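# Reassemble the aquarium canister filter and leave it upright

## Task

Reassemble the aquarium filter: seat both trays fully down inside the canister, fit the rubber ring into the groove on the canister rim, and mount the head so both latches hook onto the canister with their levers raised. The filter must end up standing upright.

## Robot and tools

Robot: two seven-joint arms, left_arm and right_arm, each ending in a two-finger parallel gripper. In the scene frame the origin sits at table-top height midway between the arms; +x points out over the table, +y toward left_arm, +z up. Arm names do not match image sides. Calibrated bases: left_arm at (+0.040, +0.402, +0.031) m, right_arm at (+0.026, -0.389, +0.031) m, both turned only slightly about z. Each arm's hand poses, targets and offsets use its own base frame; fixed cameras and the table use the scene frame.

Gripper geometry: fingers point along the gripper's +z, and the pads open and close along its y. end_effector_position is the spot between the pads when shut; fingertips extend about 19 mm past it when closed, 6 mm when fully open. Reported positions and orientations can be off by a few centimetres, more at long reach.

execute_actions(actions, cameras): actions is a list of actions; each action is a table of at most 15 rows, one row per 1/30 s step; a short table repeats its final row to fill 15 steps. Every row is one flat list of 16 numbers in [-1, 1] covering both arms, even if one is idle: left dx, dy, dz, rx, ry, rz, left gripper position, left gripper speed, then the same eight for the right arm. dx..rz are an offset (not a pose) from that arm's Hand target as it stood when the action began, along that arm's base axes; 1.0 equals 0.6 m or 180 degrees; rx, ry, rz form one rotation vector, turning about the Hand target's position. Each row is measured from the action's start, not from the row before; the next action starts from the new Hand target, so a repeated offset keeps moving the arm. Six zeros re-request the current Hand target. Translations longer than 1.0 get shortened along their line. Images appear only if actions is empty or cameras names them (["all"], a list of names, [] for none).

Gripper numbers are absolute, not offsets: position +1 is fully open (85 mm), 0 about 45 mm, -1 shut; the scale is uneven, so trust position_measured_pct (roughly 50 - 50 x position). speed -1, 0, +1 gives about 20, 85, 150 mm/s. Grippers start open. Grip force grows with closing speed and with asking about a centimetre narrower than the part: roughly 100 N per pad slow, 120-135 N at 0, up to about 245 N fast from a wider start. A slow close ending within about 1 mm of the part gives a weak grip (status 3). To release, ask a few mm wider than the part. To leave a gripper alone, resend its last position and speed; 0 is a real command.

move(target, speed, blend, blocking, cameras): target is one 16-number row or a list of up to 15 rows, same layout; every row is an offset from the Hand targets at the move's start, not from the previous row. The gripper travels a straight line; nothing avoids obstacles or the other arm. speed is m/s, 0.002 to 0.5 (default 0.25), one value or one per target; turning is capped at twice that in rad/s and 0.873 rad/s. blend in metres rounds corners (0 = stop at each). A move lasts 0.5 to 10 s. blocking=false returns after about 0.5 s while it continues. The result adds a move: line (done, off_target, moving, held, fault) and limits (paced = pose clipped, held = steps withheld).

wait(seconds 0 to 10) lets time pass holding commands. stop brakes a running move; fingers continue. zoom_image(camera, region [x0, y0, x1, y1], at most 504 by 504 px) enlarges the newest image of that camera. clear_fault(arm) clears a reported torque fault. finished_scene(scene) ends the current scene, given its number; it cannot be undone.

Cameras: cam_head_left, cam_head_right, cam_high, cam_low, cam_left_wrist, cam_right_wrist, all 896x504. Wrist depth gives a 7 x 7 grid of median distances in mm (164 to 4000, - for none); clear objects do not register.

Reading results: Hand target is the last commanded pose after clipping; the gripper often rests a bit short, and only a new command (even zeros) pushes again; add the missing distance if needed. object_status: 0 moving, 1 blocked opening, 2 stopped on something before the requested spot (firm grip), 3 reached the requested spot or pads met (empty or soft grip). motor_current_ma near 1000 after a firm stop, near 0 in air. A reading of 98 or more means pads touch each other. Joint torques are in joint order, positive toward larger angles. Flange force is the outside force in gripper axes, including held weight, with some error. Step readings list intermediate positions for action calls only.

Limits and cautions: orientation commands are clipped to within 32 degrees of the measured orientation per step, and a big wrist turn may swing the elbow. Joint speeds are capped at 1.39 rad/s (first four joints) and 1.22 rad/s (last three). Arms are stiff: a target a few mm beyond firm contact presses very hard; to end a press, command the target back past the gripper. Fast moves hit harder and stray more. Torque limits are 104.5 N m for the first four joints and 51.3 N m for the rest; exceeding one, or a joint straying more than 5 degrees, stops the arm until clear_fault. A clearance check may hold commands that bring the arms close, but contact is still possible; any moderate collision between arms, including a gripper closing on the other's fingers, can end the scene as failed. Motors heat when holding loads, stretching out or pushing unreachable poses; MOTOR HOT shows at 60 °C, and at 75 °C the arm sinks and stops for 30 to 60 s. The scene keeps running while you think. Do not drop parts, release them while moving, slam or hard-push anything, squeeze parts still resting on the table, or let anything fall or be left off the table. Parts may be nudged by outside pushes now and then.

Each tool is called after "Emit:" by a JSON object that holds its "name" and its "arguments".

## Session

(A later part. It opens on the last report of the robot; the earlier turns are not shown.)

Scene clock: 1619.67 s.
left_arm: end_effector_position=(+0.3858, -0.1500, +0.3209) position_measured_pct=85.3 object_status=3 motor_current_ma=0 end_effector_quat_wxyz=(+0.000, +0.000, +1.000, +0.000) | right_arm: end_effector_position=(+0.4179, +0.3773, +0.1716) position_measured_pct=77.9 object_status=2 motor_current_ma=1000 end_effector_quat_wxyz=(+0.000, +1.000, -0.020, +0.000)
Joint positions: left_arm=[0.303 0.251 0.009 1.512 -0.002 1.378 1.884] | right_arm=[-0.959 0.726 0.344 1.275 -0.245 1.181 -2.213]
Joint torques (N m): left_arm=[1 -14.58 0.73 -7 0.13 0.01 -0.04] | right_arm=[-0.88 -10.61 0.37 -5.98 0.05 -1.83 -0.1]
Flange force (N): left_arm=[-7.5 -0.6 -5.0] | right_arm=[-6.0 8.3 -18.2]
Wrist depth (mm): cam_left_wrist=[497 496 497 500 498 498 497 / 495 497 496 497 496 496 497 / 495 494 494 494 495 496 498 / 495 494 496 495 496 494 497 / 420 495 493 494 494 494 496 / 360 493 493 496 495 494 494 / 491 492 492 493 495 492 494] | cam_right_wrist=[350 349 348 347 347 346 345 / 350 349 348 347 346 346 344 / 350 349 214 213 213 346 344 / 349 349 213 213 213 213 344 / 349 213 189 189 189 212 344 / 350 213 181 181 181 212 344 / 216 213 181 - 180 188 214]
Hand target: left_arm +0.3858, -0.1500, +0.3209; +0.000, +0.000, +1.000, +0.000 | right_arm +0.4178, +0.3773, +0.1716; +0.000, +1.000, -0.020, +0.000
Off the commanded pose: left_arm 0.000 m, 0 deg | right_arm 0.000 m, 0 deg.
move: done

Emit:
{"name": "move", "arguments": {"target": [0.25,0.1,0.05,-0.3849,0.3849,0.3849,-0.96,-1,0,0,0,0,0,0,-0.8,-1], "speed": 0.2, "cameras": ["cam_left_wrist","cam_head_left","cam_high"]}}

Scene clock: 1660.90 s.
left_arm: end_effector_position=(+0.5358, -0.0900, +0.3509) position_measured_pct=97.8 object_status=3 motor_current_ma=0 end_effector_quat_wxyz=(+0.500, +0.500, -0.500, +0.500) | right_arm: end_effector_position=(+0.4178, +0.3773, +0.1716) position_measured_pct=77.9 object_status=2 motor_current_ma=1000 end_effector_quat_wxyz=(+0.000, +1.000, -0.020, +0.000)
Joint positions: left_arm=[-0.451 0.907 0.031 1.329 1.277 1.892 2.435] | right_arm=[-0.959 0.726 0.344 1.275 -0.245 1.181 -2.213]
Joint torques (N m): left_arm=[0.96 -22.77 3.3 -3.98 2.11 1.91 -0.04] | right_arm=[-1.02 -10.43 0.25 -5.96 -0.01 -1.82 -0.14]
Flange force (N): left_arm=[0.1 -8.8 -5.5] | right_arm=[-6.0 8.7 -18.4]
Wrist depth (mm): cam_left_wrist=[3471 3418 3418 3435 3366 3349 518 / 3471 3349 3349 3366 3453 444 468 / 3349 3527 3332 3383 3366 457 3383 / 3400 3418 3383 3400 3332 452 3282 / 3366 3299 3435 3435 3332 441 3282 / 3315 3383 3418 3349 2786 438 3383 / 3471 3400 3400 3453 2456 437 3332] | cam_right_wrist=[350 349 348 348 346 345 344 / 350 349 348 348 346 346 344 / 350 349 214 213 213 346 344 / 350 348 214 213 213 213 344 / 349 213 189 189 189 212 344 / 349 213 181 181 181 212 344 / 216 213 181 - 180 188 214]
Hand target: left_arm +0.5358, -0.0900, +0.3509; +0.500, +0.500, -0.500, +0.500 | right_arm +0.4178, +0.3773, +0.1716; +0.000, +1.000, -0.020, +0.000
Off the commanded pose: left_arm 0.000 m, 0 deg | right_arm 0.000 m, 0 deg.
move: done
Images, in order (width x height): cam_head_left 896x504, cam_high 896x504, cam_left_wrist 896x504.

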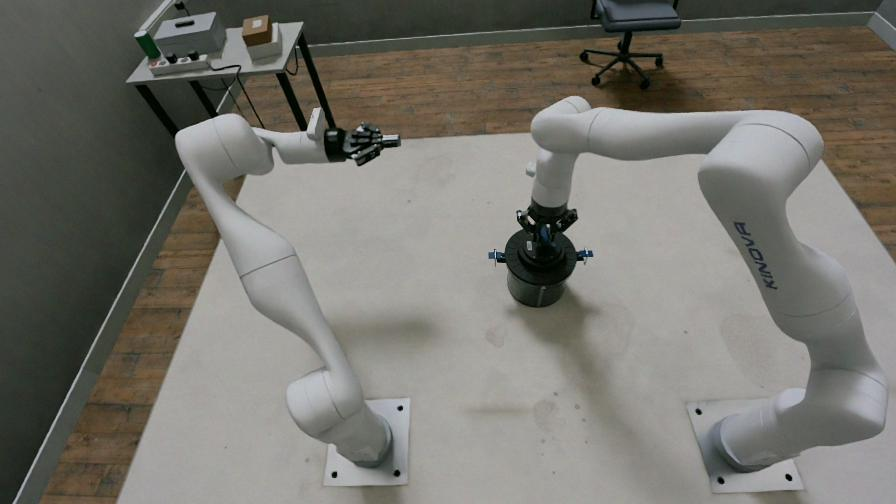

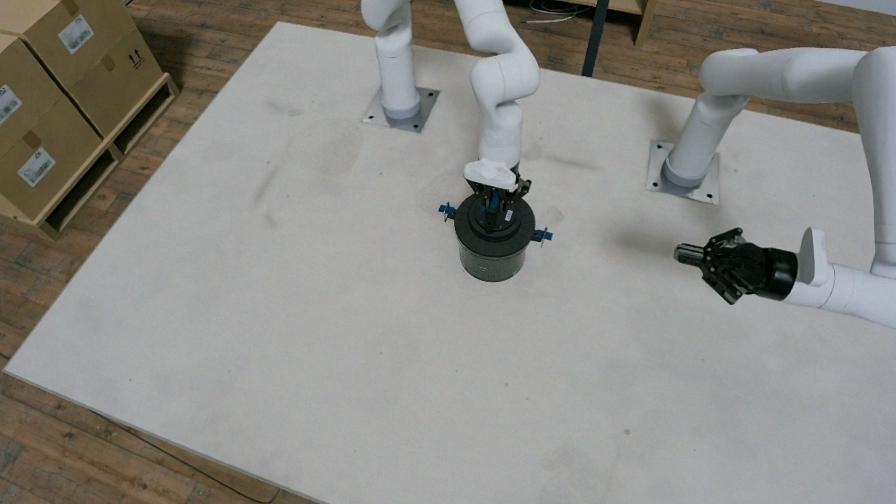

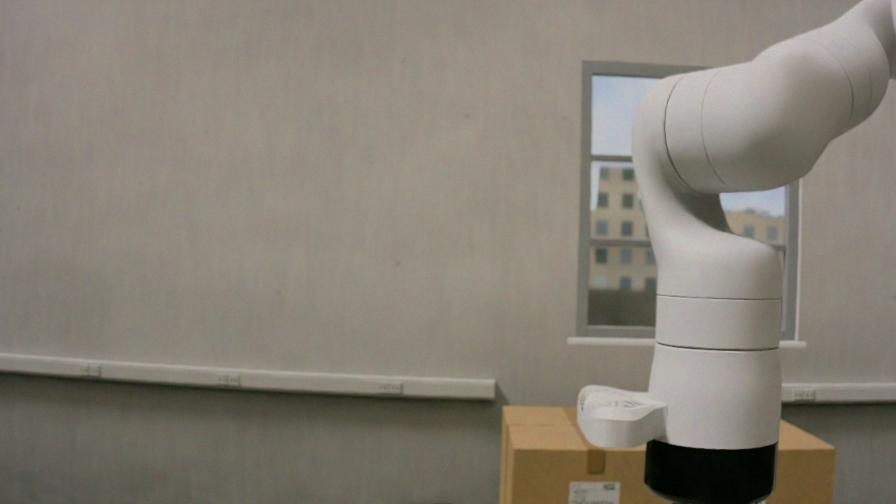

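Emit:
{"name": "move", "arguments": {"target": [-0.2413,-0.1,-0.4565,0,0,-0.0194,-0.96,-1,0,0,0,0,0,0,-0.8,-1], "speed": 0.15, "cameras": ["cam_left_wrist","cam_head_left","cam_high","cam_low"]}}

Scene clock: 1671.03 s.
left_arm: end_effector_position=(+0.3910, -0.1500, +0.0771) position_measured_pct=97.8 object_status=3 motor_current_ma=0 end_effector_quat_wxyz=(+0.515, +0.485, -0.515, +0.485) | right_arm: end_effector_position=(+0.4178, +0.3773, +0.1716) position_measured_pct=77.9 object_status=2 motor_current_ma=1000 end_effector_quat_wxyz=(+0.000, +1.000, -0.020, +0.000)
Joint positions: left_arm=[-0.406 1.318 -0.033 1.721 1.1 1.647 1.648] | right_arm=[-0.959 0.726 0.344 1.275 -0.245 1.181 -2.213]
Joint torques (N m): left_arm=[0.95 -20.13 3.33 2.29 0.32 2.94 -0.12] | right_arm=[-1.01 -10.41 0.22 -5.95 -0.01 -1.84 -0.15]
Flange force (N): left_arm=[-4.3 -5.2 -4.9] | right_arm=[-5.9 8.7 -18.5]
Wrist depth (mm): cam_left_wrist=[3299 3299 3332 364 3383 3400 3400 / 3299 3332 3282 389 3332 3349 774 / 3250 3203 3315 402 3315 3383 788 / 3234 3266 405 380 3332 3418 776 / 3203 3315 359 355 375 3315 770 / 886 926 467 398 892 1025 768 / 583 636 365 378 417 684 643] | cam_right_wrist=[350 349 348 347 346 346 345 / 350 349 348 347 346 345 345 / 350 350 214 214 213 346 345 / 350 349 213 213 213 213 344 / 349 213 189 189 189 212 344 / 349 213 181 181 181 212 344 / 216 213 181 - 180 188 214]
Hand target: left_arm +0.3910, -0.1500, +0.0770; +0.515, +0.485, -0.515, +0.485 | right_arm +0.4178, +0.3773, +0.1716; +0.000, +1.000, -0.020, +0.000
Off the commanded pose: left_arm 0.000 m, 0 deg | right_arm 0.000 m, 0 deg.
move: done
Images, in order (width x height): cam_head_left 896x504, cam_high 896x504, cam_low 896x504, cam_left_wrist 896x504.

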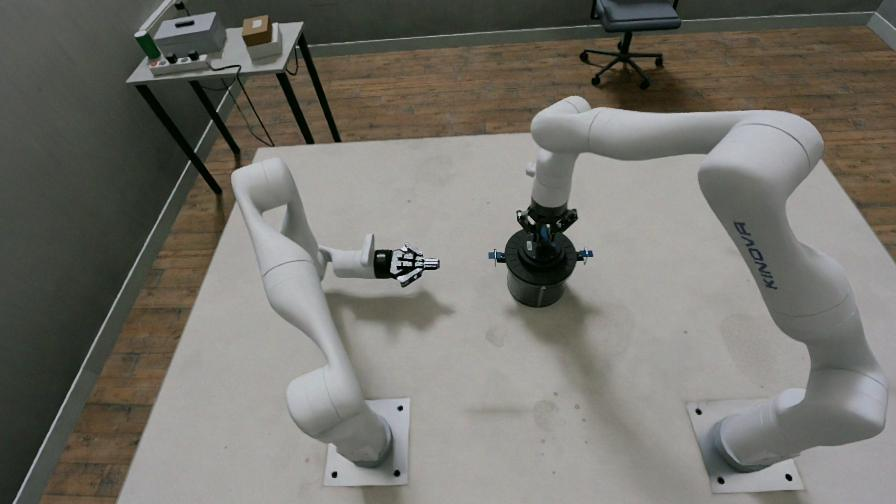

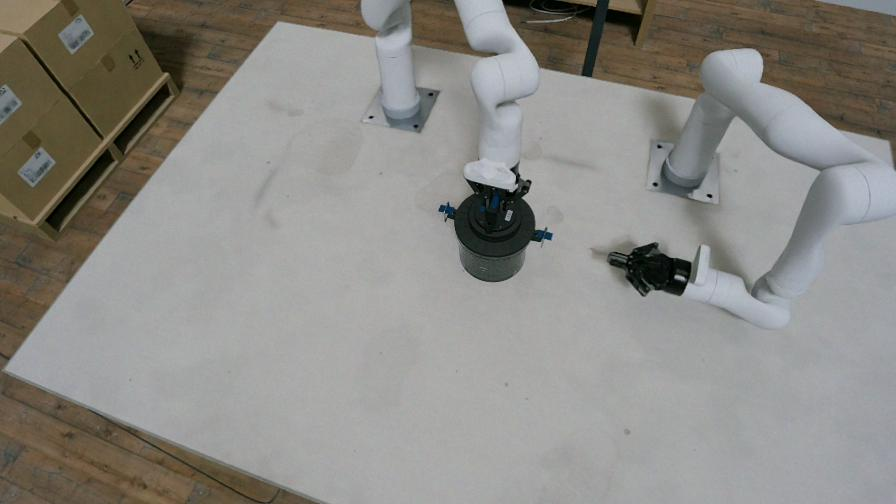

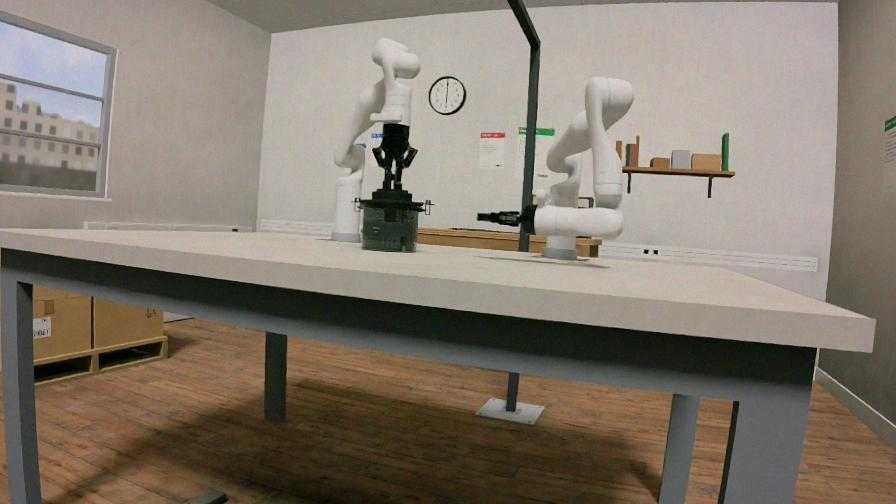

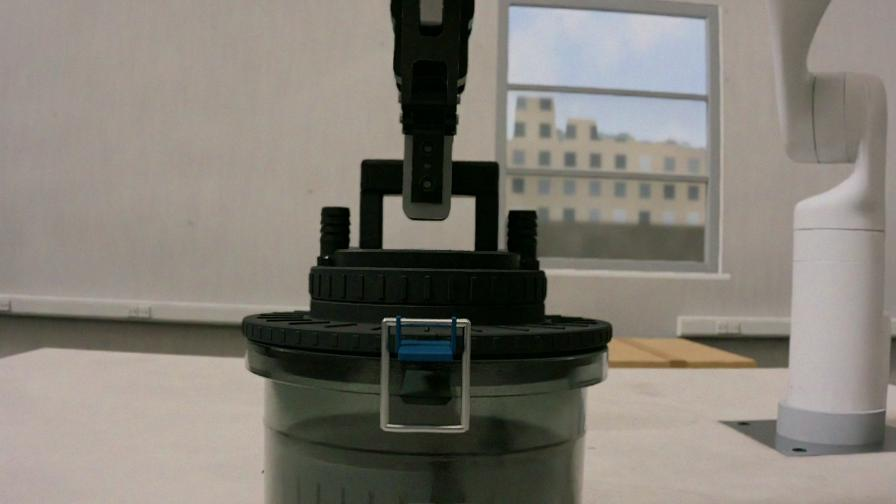

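Excellent view. Zoom in.

Emit:
{"name": "zoom_image", "arguments": {"camera": "cam_left_wrist", "region": [230, 290, 630, 504]}}

Emit:
{"name": "zoom_image", "arguments": {"camera": "cam_left_wrist", "region": [360, 300, 490, 440]}}

Scaled by 1.260 from the camera's 896x504 image, which has a finer 1280x720 frame.

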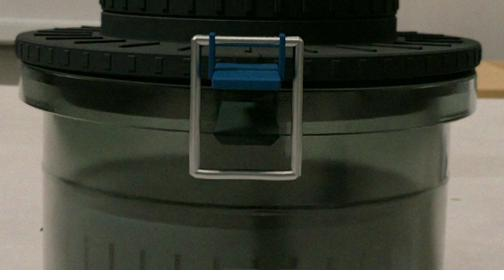

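Scaled by 3.600 from the camera's 896x504 image, which has a finer 1280x720 frame.

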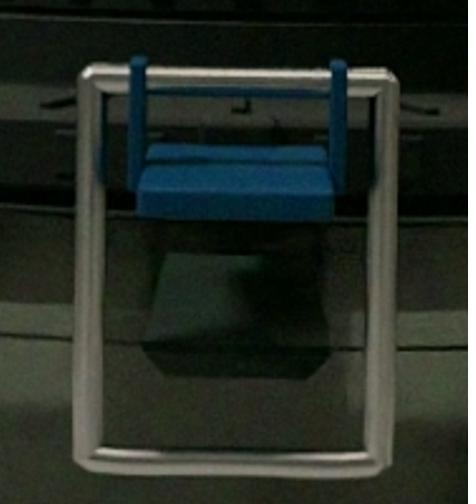

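Emit:
{"name": "zoom_image", "arguments": {"camera": "cam_left_wrist", "region": [235, 310, 335, 400]}}

Emit:
{"name": "zoom_image", "arguments": {"camera": "cam_left_wrist", "region": [525, 310, 625, 400]}}

Scaled by 5.040 from the camera's 896x504 image, which has a finer 1280x720 frame.

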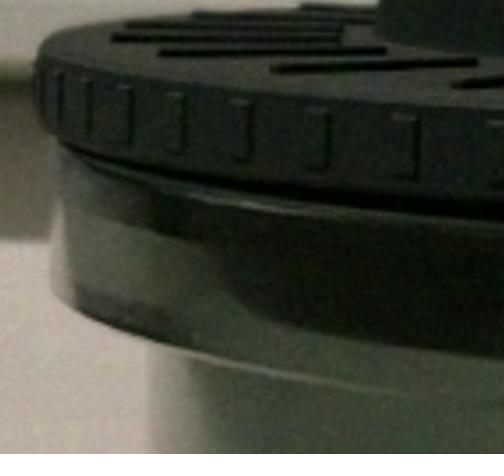

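Scaled by 5.040 from the camera's 896x504 image, which has a finer 1280x720 frame.

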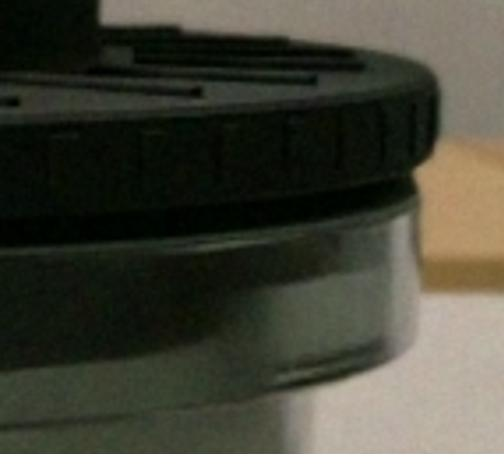

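Emit:
{"name": "zoom_image", "arguments": {"camera": "cam_low", "region": [405, 190, 445, 220]}}

Emit:
{"name": "zoom_image", "arguments": {"camera": "cam_low", "region": [345, 190, 385, 220]}}

Scaled by 12.600 from the camera's 896x504 image, which has a finer 1280x720 frame.

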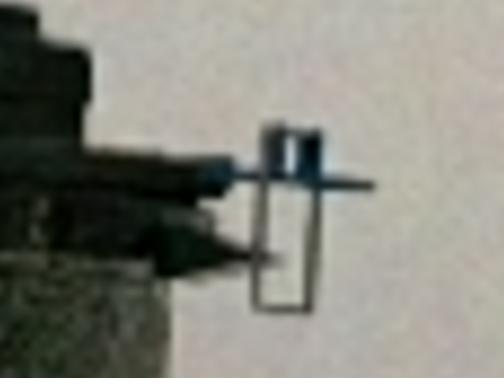

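Scaled by 12.600 from the camera's 896x504 image, which has a finer 1280x720 frame.

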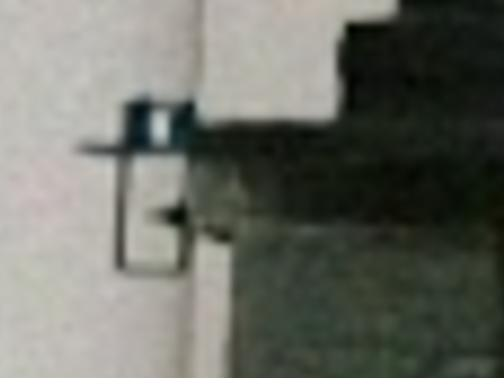

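Emit:
{"name": "move", "arguments": {"target": [0,0,0,0,0,0,-0.96,-1,0,0,0.004,0,0,0,-0.8,-1], "speed": 0.02}}

Emit:
{"name": "move", "arguments": {"target": [0,0,0,0,0,0,-0.96,-1,0,0,0,0,0,0,-0.3,-1], "cameras": ["cam_left_wrist","cam_right_wrist","cam_low"]}}

Emit:
{"name": "zoom_image", "arguments": {"camera": "cam_left_wrist", "region": [230, 290, 430, 420]}}

Emit:
{"name": "zoom_image", "arguments": {"camera": "cam_left_wrist", "region": [430, 290, 630, 420]}}

Scene clock: 1772.13 s.
left_arm: end_effector_position=(+0.3910, -0.1500, +0.0770) position_measured_pct=97.8 object_status=3 motor_current_ma=0 end_effector_quat_wxyz=(+0.515, +0.485, -0.515, +0.485) | right_arm: end_effector_position=(+0.4178, +0.3773, +0.1740) position_measured_pct=77.9 object_status=2 motor_current_ma=1000 end_effector_quat_wxyz=(+0.000, +1.000, -0.020, +0.000)
Joint positions: left_arm=[-0.406 1.318 -0.033 1.721 1.1 1.646 1.648] | right_arm=[-0.96 0.724 0.345 1.271 -0.244 1.186 -2.214]
Joint torques (N m): left_arm=[0.96 -20.13 3.31 2.27 0.29 2.99 -0.04] | right_arm=[1.08 -24.31 3.52 -10.32 0.76 0.06 -0.04]
Flange force (N): left_arm=[-4.4 -4.9 -4.7] | right_arm=[-3.4 0.7 7.7]
Wrist depth (mm): cam_left_wrist=[3250 3282 3266 365 3332 3418 3332 / 3266 3234 3234 391 3299 3418 780 / 3266 3172 3299 402 3299 3383 797 / 3250 3219 401 370 3366 3315 775 / 3282 3234 354 356 373 3349 770 / 891 926 830 342 889 1025 774 / 582 633 366 379 416 682 644] | cam_right_wrist=[351 350 349 348 348 347 346 / 351 350 349 349 348 346 346 / 350 350 213 213 212 346 346 / 350 349 213 212 212 212 346 / 351 213 189 189 188 211 345 / 350 213 181 181 180 211 345 / 216 213 181 - 180 188 213]
Hand target: left_arm +0.3910, -0.1500, +0.0770; +0.515, +0.485, -0.515, +0.485 | right_arm +0.4178, +0.3773, +0.1740; +0.000, +1.000, -0.020, +0.000
Off the commanded pose: left_arm 0.000 m, 0 deg | right_arm 0.000 m, 0 deg.
move: done

Scene clock: 1772.97 s.
left_arm: end_effector_position=(+0.3910, -0.1500, +0.0770) position_measured_pct=97.8 object_status=3 motor_current_ma=0 end_effector_quat_wxyz=(+0.515, +0.485, -0.515, +0.485) | right_arm: end_effector_position=(+0.4178, +0.3773, +0.1740) position_measured_pct=64.9 object_status=0 motor_current_ma=0 end_effector_quat_wxyz=(+0.000, +1.000, -0.020, +0.000)
Joint positions: left_arm=[-0.406 1.318 -0.033 1.721 1.1 1.646 1.648] | right_arm=[-0.96 0.724 0.345 1.271 -0.244 1.187 -2.214]
Joint torques (N m): left_arm=[0.97 -20.05 3.33 2.28 0.29 2.96 -0.01] | right_arm=[0.35 -21.07 2.25 -8.78 0.13 0.13 -0.08]
Flange force (N): left_arm=[-4.2 -4.8 -4.7] | right_arm=[-2.8 2.1 1.8]
Wrist depth (mm): cam_left_wrist=[3366 3315 3266 360 3400 3366 3400 / 3266 3299 3299 388 3366 3282 771 / 3250 3266 3315 401 3366 3383 792 / 3349 3203 405 371 3383 3435 779 / 3299 3188 359 358 374 3282 772 / 901 920 475 339 892 1020 771 / 582 635 365 380 415 680 643] | cam_right_wrist=[352 350 349 349 349 347 346 / 351 351 350 349 348 347 346 / 352 351 215 215 215 347 346 / 351 350 215 215 215 215 346 / 351 215 191 191 190 214 346 / 351 215 183 183 183 214 346 / 217 214 182 - 182 190 216]
Hand target: left_arm +0.3910, -0.1500, +0.0770; +0.515, +0.485, -0.515, +0.485 | right_arm +0.4178, +0.3773, +0.1740; +0.000, +1.000, -0.020, +0.000
Off the commanded pose: left_arm 0.000 m, 0 deg | right_arm 0.000 m, 0 deg.
move: done
Images, in order (width x height): cam_low 896x504, cam_left_wrist 896x504, cam_right_wrist 896x504.

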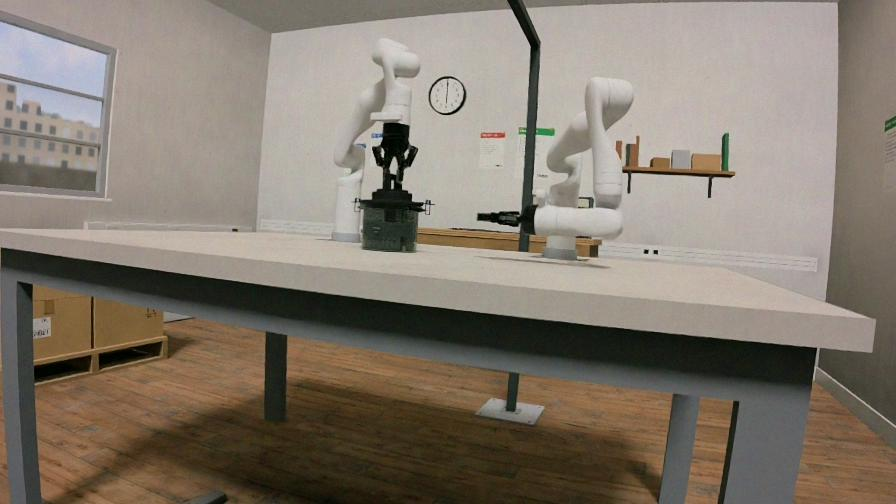

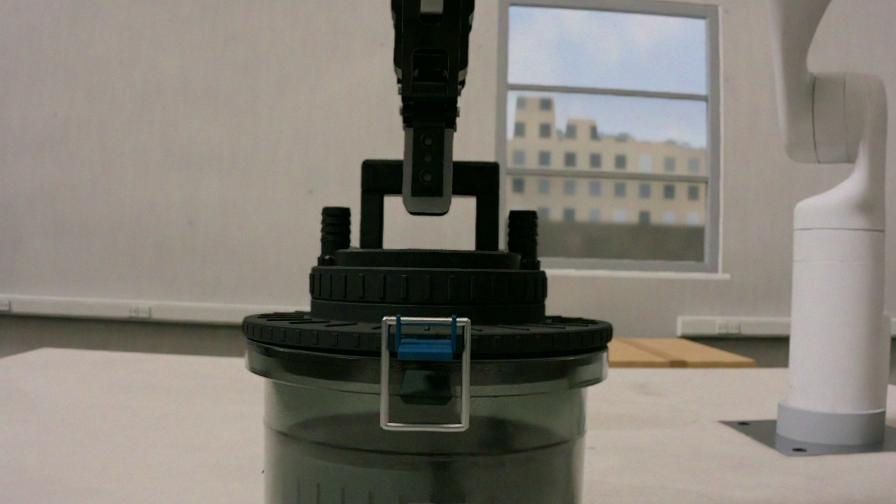

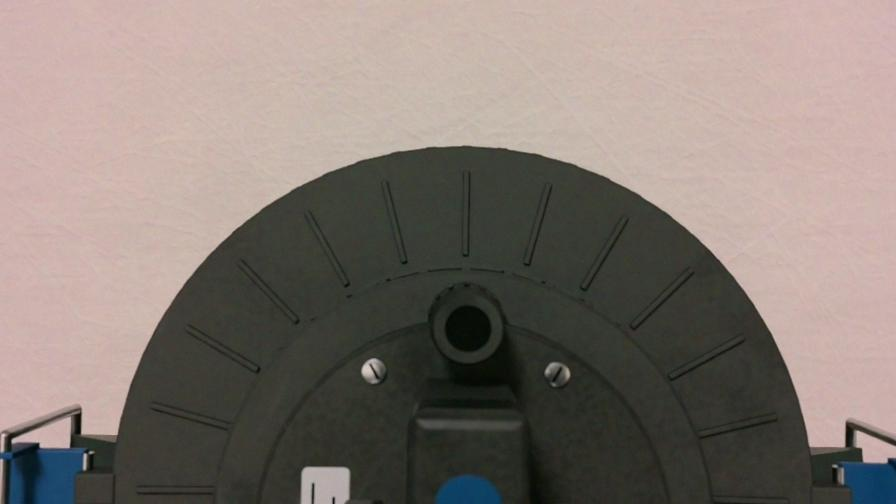

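Scaled by 2.520 from the camera's 896x504 image, which has a finer 1280x720 frame.

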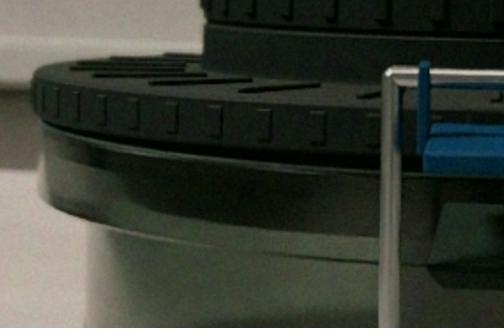

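Scaled by 2.520 from the camera's 896x504 image, which has a finer 1280x720 frame.

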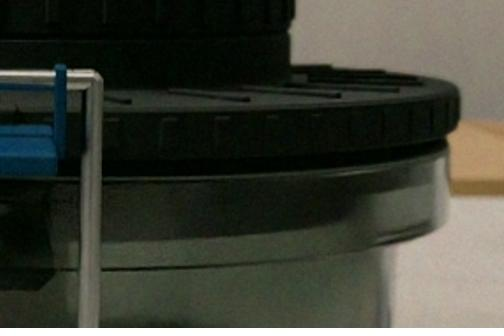

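Emit:
{"name": "move", "arguments": {"target": [[0,0,0,0,0,0,-0.96,-1,0,0,0.085,0,0,0,-0.3,-1]], "speed": 0.08, "cameras": ["cam_right_wrist","cam_left_wrist"]}}

Scene clock: 1800.80 s.
left_arm: end_effector_position=(+0.3910, -0.1500, +0.0770) position_measured_pct=97.8 object_status=3 motor_current_ma=0 end_effector_quat_wxyz=(+0.515, +0.485, -0.515, +0.485) | right_arm: end_effector_position=(+0.4178, +0.3773, +0.2250) position_measured_pct=64.9 object_status=3 motor_current_ma=0 end_effector_quat_wxyz=(+0.000, +1.000, -0.020, +0.000)
Joint positions: left_arm=[-0.406 1.318 -0.033 1.721 1.1 1.646 1.648] | right_arm=[-0.96 0.682 0.358 1.178 -0.23 1.319 -2.229]
Joint torques (N m): left_arm=[0.97 -20.08 3.36 2.3 0.31 2.98 -0.04] | right_arm=[0.33 -20.77 2.13 -9.07 0.13 0.21 -0.09]
Flange force (N): left_arm=[-4.2 -4.9 -4.8] | right_arm=[-2.7 2.1 2.2]
Wrist depth (mm): cam_left_wrist=[3234 3435 3315 3315 3266 3349 3400 / 3299 3299 3282 3332 3315 3366 781 / 3250 3282 3266 3234 3349 3250 789 / 3299 3282 406 380 3366 3349 769 / 3188 3250 359 356 374 3366 770 / 892 917 473 340 890 1023 770 / 587 637 365 379 416 679 642] | cam_right_wrist=[403 402 401 399 399 398 397 / 402 401 400 401 398 397 397 / 402 401 400 267 399 397 397 / 402 402 266 266 266 397 396 / 402 401 265 233 241 265 396 / 402 265 241 191 233 264 396 / 268 265 233 191 233 264 267]
Hand target: left_arm +0.3910, -0.1500, +0.0770; +0.515, +0.485, -0.515, +0.485 | right_arm +0.4178, +0.3773, +0.2250; +0.000, +1.000, -0.020, +0.000
Off the commanded pose: left_arm 0.000 m, 0 deg | right_arm 0.000 m, 0 deg.
move: done
Images, in order (width x height): cam_left_wrist 896x504, cam_right_wrist 896x504.

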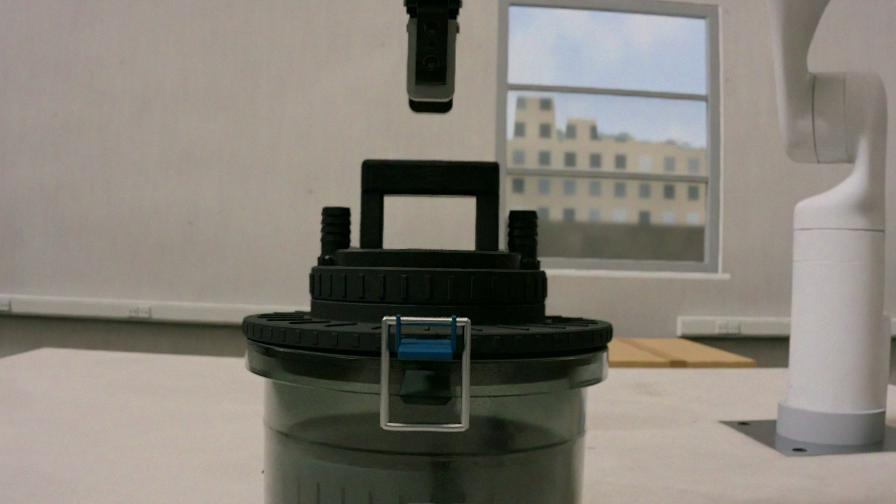

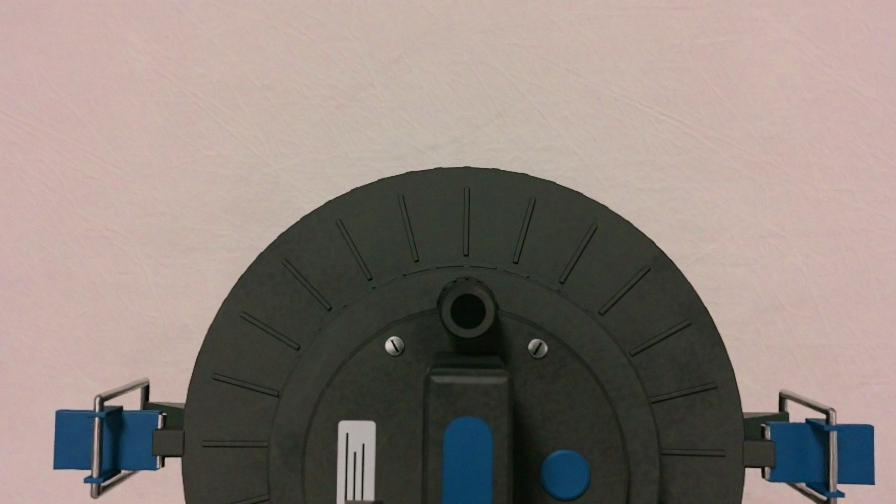

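Emit:
{"name": "move", "arguments": {"target": [[0,0,-0.0583,0,0,0,-0.96,-1,0,0,0,0,0,0,-0.3,-1]], "speed": 0.08, "cameras": ["cam_left_wrist"]}}

Emit:
{"name": "zoom_image", "arguments": {"camera": "cam_left_wrist", "region": [230, 200, 430, 330]}}

Emit:
{"name": "zoom_image", "arguments": {"camera": "cam_left_wrist", "region": [430, 200, 630, 330]}}

Scene clock: 1816.97 s.
left_arm: end_effector_position=(+0.3910, -0.1500, +0.0421) position_measured_pct=97.8 object_status=3 motor_current_ma=0 end_effector_quat_wxyz=(+0.515, +0.485, -0.515, +0.485) | right_arm: end_effector_position=(+0.4178, +0.3773, +0.2250) position_measured_pct=64.9 object_status=3 motor_current_ma=0 end_effector_quat_wxyz=(+0.000, +1.000, -0.020, +0.000)
Joint positions: left_arm=[-0.406 1.402 -0.033 1.661 1.102 1.636 1.627] | right_arm=[-0.96 0.682 0.358 1.178 -0.23 1.319 -2.229]
Joint torques (N m): left_arm=[0.92 -20.35 3.38 2.66 0.26 2.98 -0.02] | right_arm=[0.34 -20.78 2.08 -9.14 0.12 0.13 -0.08]
Flange force (N): left_arm=[-5.3 -5.3 -4.9] | right_arm=[-2.8 2.1 2.1]
Wrist depth (mm): cam_left_wrist=[3315 3332 3349 3332 3400 3383 786 / 3349 3234 3282 406 3383 3418 774 / 3266 3266 403 364 3366 3400 781 / 3266 3349 350 332 357 3282 772 / 3157 3250 3282 397 2751 3315 777 / 721 738 366 348 410 813 754 / 464 506 356 342 386 540 512] | cam_right_wrist=[403 402 401 400 398 398 397 / 402 402 400 399 398 397 396 / 403 401 400 267 399 398 397 / 402 401 266 266 266 397 396 / 402 402 265 234 241 265 396 / 402 265 241 191 233 265 396 / 268 265 233 191 233 264 267]
Hand target: left_arm +0.3910, -0.1500, +0.0421; +0.515, +0.485, -0.515, +0.485 | right_arm +0.4178, +0.3773, +0.2250; +0.000, +1.000, -0.020, +0.000
Off the commanded pose: left_arm 0.000 m, 0 deg | right_arm 0.000 m, 0 deg.
move: done
Images, in order (width x height): cam_left_wrist 896x504.

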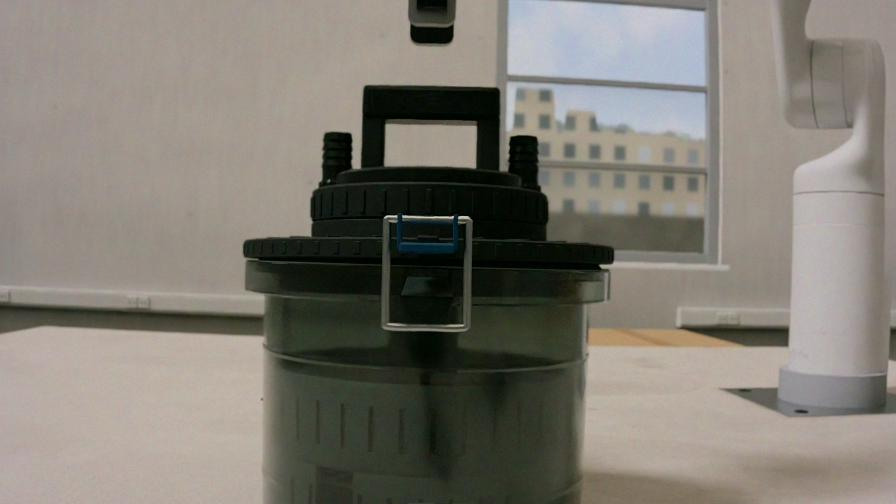

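Scaled by 2.520 from the camera's 896x504 image, which has a finer 1280x720 frame.

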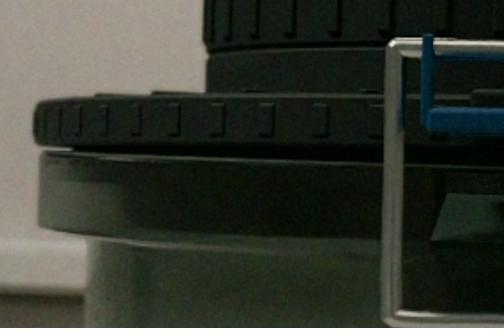

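Scaled by 2.520 from the camera's 896x504 image, which has a finer 1280x720 frame.

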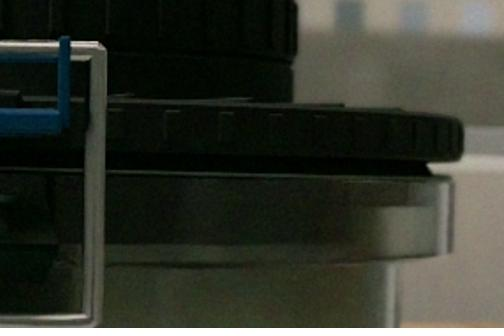

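Emit:
{"name": "move", "arguments": {"target": [[0,0,0,0,0,0,-0.96,-1,0,0,0,0,0,0,-1,-1],[0,0,0,0,0,0,-0.96,-1,0,0,-0.0417,0,0,0,-1,-1]], "speed": [0.1,0.04]}}

Emit:
{"name": "move", "arguments": {"target": [[0,0,0,0,0,0,-0.96,-1,0,0,-0.0033,0,0,0,-1,-1]], "speed": [0.02]}}

Scene clock: 1830.97 s.
left_arm: end_effector_position=(+0.3910, -0.1500, +0.0421) position_measured_pct=97.8 object_status=3 motor_current_ma=0 end_effector_quat_wxyz=(+0.515, +0.485, -0.515, +0.485) | right_arm: end_effector_position=(+0.4178, +0.3773, +0.2000) position_measured_pct=98.7 object_status=3 motor_current_ma=1000 end_effector_quat_wxyz=(+0.000, +1.000, -0.020, +0.000)
Joint positions: left_arm=[-0.406 1.402 -0.033 1.661 1.102 1.636 1.627] | right_arm=[-0.96 0.7 0.352 1.227 -0.236 1.253 -2.222]
Joint torques (N m): left_arm=[0.98 -20.23 3.4 2.51 0.24 2.97 -0.04] | right_arm=[0.35 -20.89 2.22 -8.95 0.09 0.13 -0.04]
Flange force (N): left_arm=[-4.8 -4.9 -4.8] | right_arm=[-2.8 2.0 1.9]
Wrist depth (mm): cam_left_wrist=[3219 3299 3250 3332 3366 3250 784 / 3219 3332 3299 403 3418 3332 772 / 3315 3250 402 365 3435 3299 778 / 3250 3282 350 331 356 3383 773 / 3250 3234 3315 397 2706 3366 775 / 718 736 364 348 412 816 753 / 464 505 356 343 385 542 513] | cam_right_wrist=[377 377 377 375 374 373 372 / 377 377 376 375 374 373 372 / 377 377 376 241 373 373 372 / 378 376 241 241 240 372 372 / 377 241 240 209 216 240 371 / 377 241 209 168 208 240 372 / 243 240 208 166 208 240 242]
Hand target: left_arm +0.3910, -0.1500, +0.0421; +0.515, +0.485, -0.515, +0.485 | right_arm +0.4178, +0.3773, +0.2000; +0.000, +1.000, -0.020, +0.000
Off the commanded pose: left_arm 0.000 m, 0 deg | right_arm 0.000 m, 0 deg.
move: done

Scene clock: 1831.67 s.
left_arm: end_effector_position=(+0.3910, -0.1500, +0.0421) position_measured_pct=97.8 object_status=3 motor_current_ma=0 end_effector_quat_wxyz=(+0.515, +0.485, -0.515, +0.485) | right_arm: end_effector_position=(+0.4178, +0.3773, +0.1981) position_measured_pct=98.7 object_status=3 motor_current_ma=1000 end_effector_quat_wxyz=(+0.000, +1.000, -0.020, +0.000)
Joint positions: left_arm=[-0.406 1.402 -0.033 1.661 1.102 1.636 1.627] | right_arm=[-0.96 0.702 0.351 1.23 -0.237 1.248 -2.222]
Joint torques (N m): left_arm=[0.97 -20.21 3.35 2.51 0.24 2.98 -0.02] | right_arm=[1.24 -5.79 1.04 -3.61 0.47 -2.08 -0.12]
Flange force (N): left_arm=[-4.7 -4.9 -4.7] | right_arm=[-9.3 6.3 -26.3]
Wrist depth (mm): cam_left_wrist=[3299 3219 3250 3282 3234 3366 786 / 3234 3157 3299 401 3315 3315 774 / 3266 3349 402 364 3282 3315 777 / 3250 3299 350 331 357 3383 769 / 3234 3250 3299 397 2717 3332 776 / 720 735 364 349 409 814 753 / 465 505 355 344 386 541 513] | cam_right_wrist=[377 376 376 375 373 372 371 / 377 376 375 374 373 372 371 / 377 376 375 241 372 372 371 / 377 376 240 240 240 241 371 / 376 240 239 208 216 239 370 / 377 240 208 167 208 239 370 / 242 240 208 165 207 239 241]
Hand target: left_arm +0.3910, -0.1500, +0.0421; +0.515, +0.485, -0.515, +0.485 | right_arm +0.4178, +0.3773, +0.1980; +0.000, +1.000, -0.020, +0.000
Off the commanded pose: left_arm 0.000 m, 0 deg | right_arm 0.000 m, 0 deg.
move: done

Emit:
{"name": "move", "arguments": {"target": [[0,0,0,0,0,0,-0.96,-1,0,0,-0.0017,0,0,0,-1,-1]], "speed": [0.02], "cameras": ["cam_left_wrist"]}}

Emit:
{"name": "zoom_image", "arguments": {"camera": "cam_left_wrist", "region": [430, 200, 630, 330]}}

Emit:
{"name": "zoom_image", "arguments": {"camera": "cam_left_wrist", "region": [230, 200, 430, 330]}}

Scene clock: 1838.50 s.
left_arm: end_effector_position=(+0.3910, -0.1500, +0.0421) position_measured_pct=97.8 object_status=3 motor_current_ma=0 end_effector_quat_wxyz=(+0.515, +0.485, -0.515, +0.485) | right_arm: end_effector_position=(+0.4178, +0.3773, +0.1971) position_measured_pct=98.7 object_status=3 motor_current_ma=1000 end_effector_quat_wxyz=(+0.000, +1.000, -0.020, +0.000)
Joint positions: left_arm=[-0.406 1.402 -0.033 1.661 1.102 1.636 1.627] | right_arm=[-0.96 0.703 0.351 1.232 -0.237 1.245 -2.221]
Joint torques (N m): left_arm=[0.95 -20.21 3.42 2.48 0.24 2.96 -0.06] | right_arm=[2.1 7.76 0.12 0.57 0.75 -4.78 -0.11]
Flange force (N): left_arm=[-4.6 -4.9 -4.7] | right_arm=[-16.2 10.9 -52.4]
Wrist depth (mm): cam_left_wrist=[3282 3332 3203 3383 3400 3315 787 / 3250 3282 3266 404 3383 3299 773 / 3315 3332 403 365 3332 3349 780 / 3250 3219 350 331 357 3349 775 / 3250 3250 3282 397 2786 3282 779 / 718 737 364 348 409 808 754 / 465 503 356 342 385 541 514] | cam_right_wrist=[378 377 375 375 373 372 371 / 377 375 375 374 373 372 370 / 377 377 374 241 372 372 370 / 376 377 241 240 240 240 370 / 376 241 239 208 215 239 370 / 376 240 208 167 208 239 370 / 243 240 208 165 207 238 240]
Hand target: left_arm +0.3910, -0.1500, +0.0421; +0.515, +0.485, -0.515, +0.485 | right_arm +0.4178, +0.3773, +0.1970; +0.000, +1.000, -0.020, +0.000
Off the commanded pose: left_arm 0.000 m, 0 deg | right_arm 0.000 m, 0 deg.
move: done
Images, in order (width x height): cam_left_wrist 896x504.

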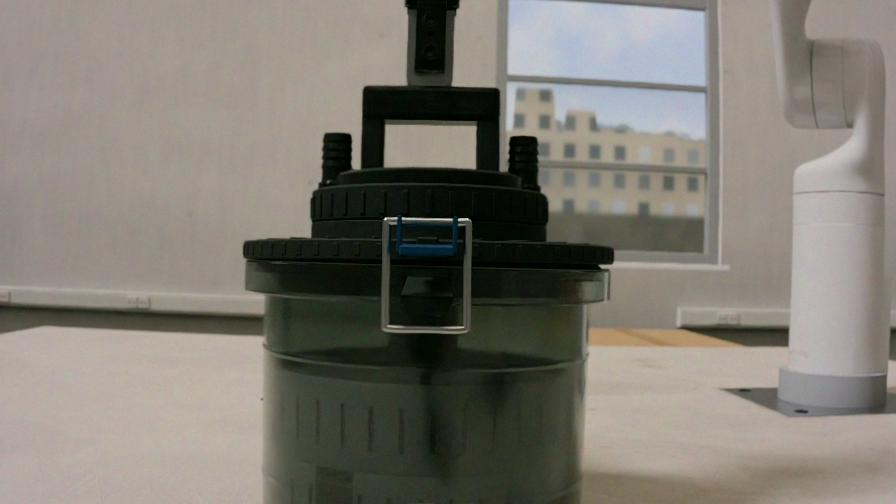

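Scaled by 2.520 from the camera's 896x504 image, which has a finer 1280x720 frame.

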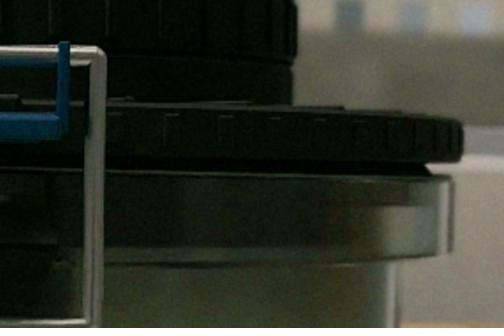

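Scaled by 2.520 from the camera's 896x504 image, which has a finer 1280x720 frame.

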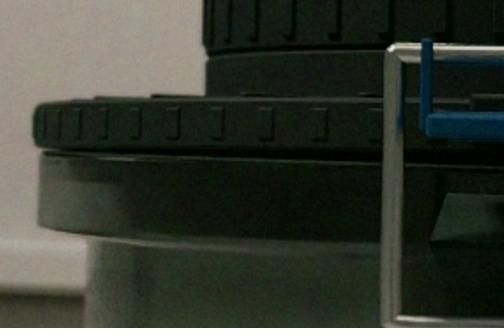

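Emit:
{"name": "move", "arguments": {"target": [[0,0,0,0,0,0,-0.96,-1,0,0,-0.0017,0,0,0,-1,-1]], "speed": [0.02], "cameras": ["cam_left_wrist"]}}

Emit:
{"name": "zoom_image", "arguments": {"camera": "cam_left_wrist", "region": [430, 200, 630, 330]}}

Emit:
{"name": "zoom_image", "arguments": {"camera": "cam_left_wrist", "region": [230, 200, 430, 330]}}

Scene clock: 1853.07 s.
left_arm: end_effector_position=(+0.3910, -0.1500, +0.0421) position_measured_pct=97.8 object_status=3 motor_current_ma=0 end_effector_quat_wxyz=(+0.515, +0.485, -0.515, +0.485) | right_arm: end_effector_position=(+0.4178, +0.3774, +0.1961) position_measured_pct=98.7 object_status=3 motor_current_ma=1000 end_effector_quat_wxyz=(+0.000, +1.000, -0.020, +0.000)
Joint positions: left_arm=[-0.406 1.402 -0.033 1.661 1.102 1.636 1.627] | right_arm=[-0.96 0.704 0.351 1.234 -0.237 1.242 -2.221]
Joint torques (N m): left_arm=[0.96 -20.19 3.39 2.51 0.23 2.98 -0.06] | right_arm=[2.62 21.13 -1.16 4.84 0.75 -7.4 -0.14]
Flange force (N): left_arm=[-4.6 -4.9 -4.7] | right_arm=[-22.0 15.3 -78.6]
Wrist depth (mm): cam_left_wrist=[3349 3315 3332 3315 3299 3383 789 / 3332 3203 3349 403 3315 3383 777 / 3234 3299 403 365 3332 3349 784 / 3219 3299 350 332 357 3418 777 / 3234 3234 3315 395 2774 3250 779 / 721 731 365 349 409 806 753 / 464 505 355 342 385 539 512] | cam_right_wrist=[377 376 375 374 373 372 371 / 377 376 375 374 372 372 371 / 377 376 375 241 372 372 371 / 376 376 241 240 240 240 370 / 377 241 240 208 215 239 369 / 377 240 208 167 207 239 369 / 243 240 208 165 207 238 240]
Hand target: left_arm +0.3910, -0.1500, +0.0421; +0.515, +0.485, -0.515, +0.485 | right_arm +0.4178, +0.3773, +0.1960; +0.000, +1.000, -0.020, +0.000
Off the commanded pose: left_arm 0.000 m, 0 deg | right_arm 0.000 m, 0 deg.
move: done
Images, in order (width x height): cam_left_wrist 896x504.

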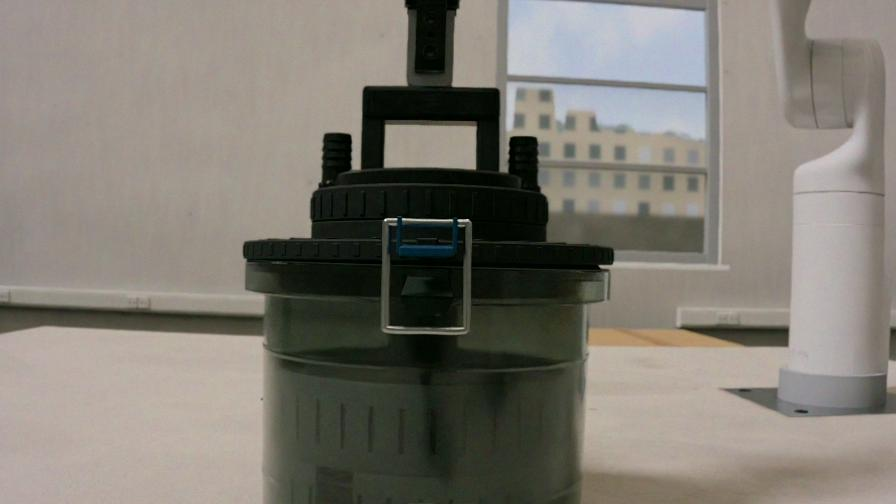

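Scaled by 2.520 from the camera's 896x504 image, which has a finer 1280x720 frame.

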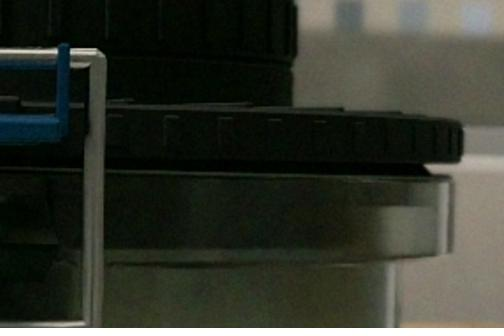

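Scaled by 2.520 from the camera's 896x504 image, which has a finer 1280x720 frame.

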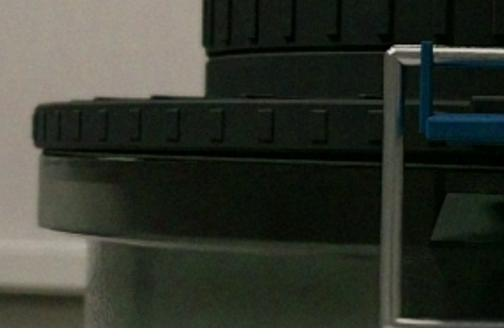

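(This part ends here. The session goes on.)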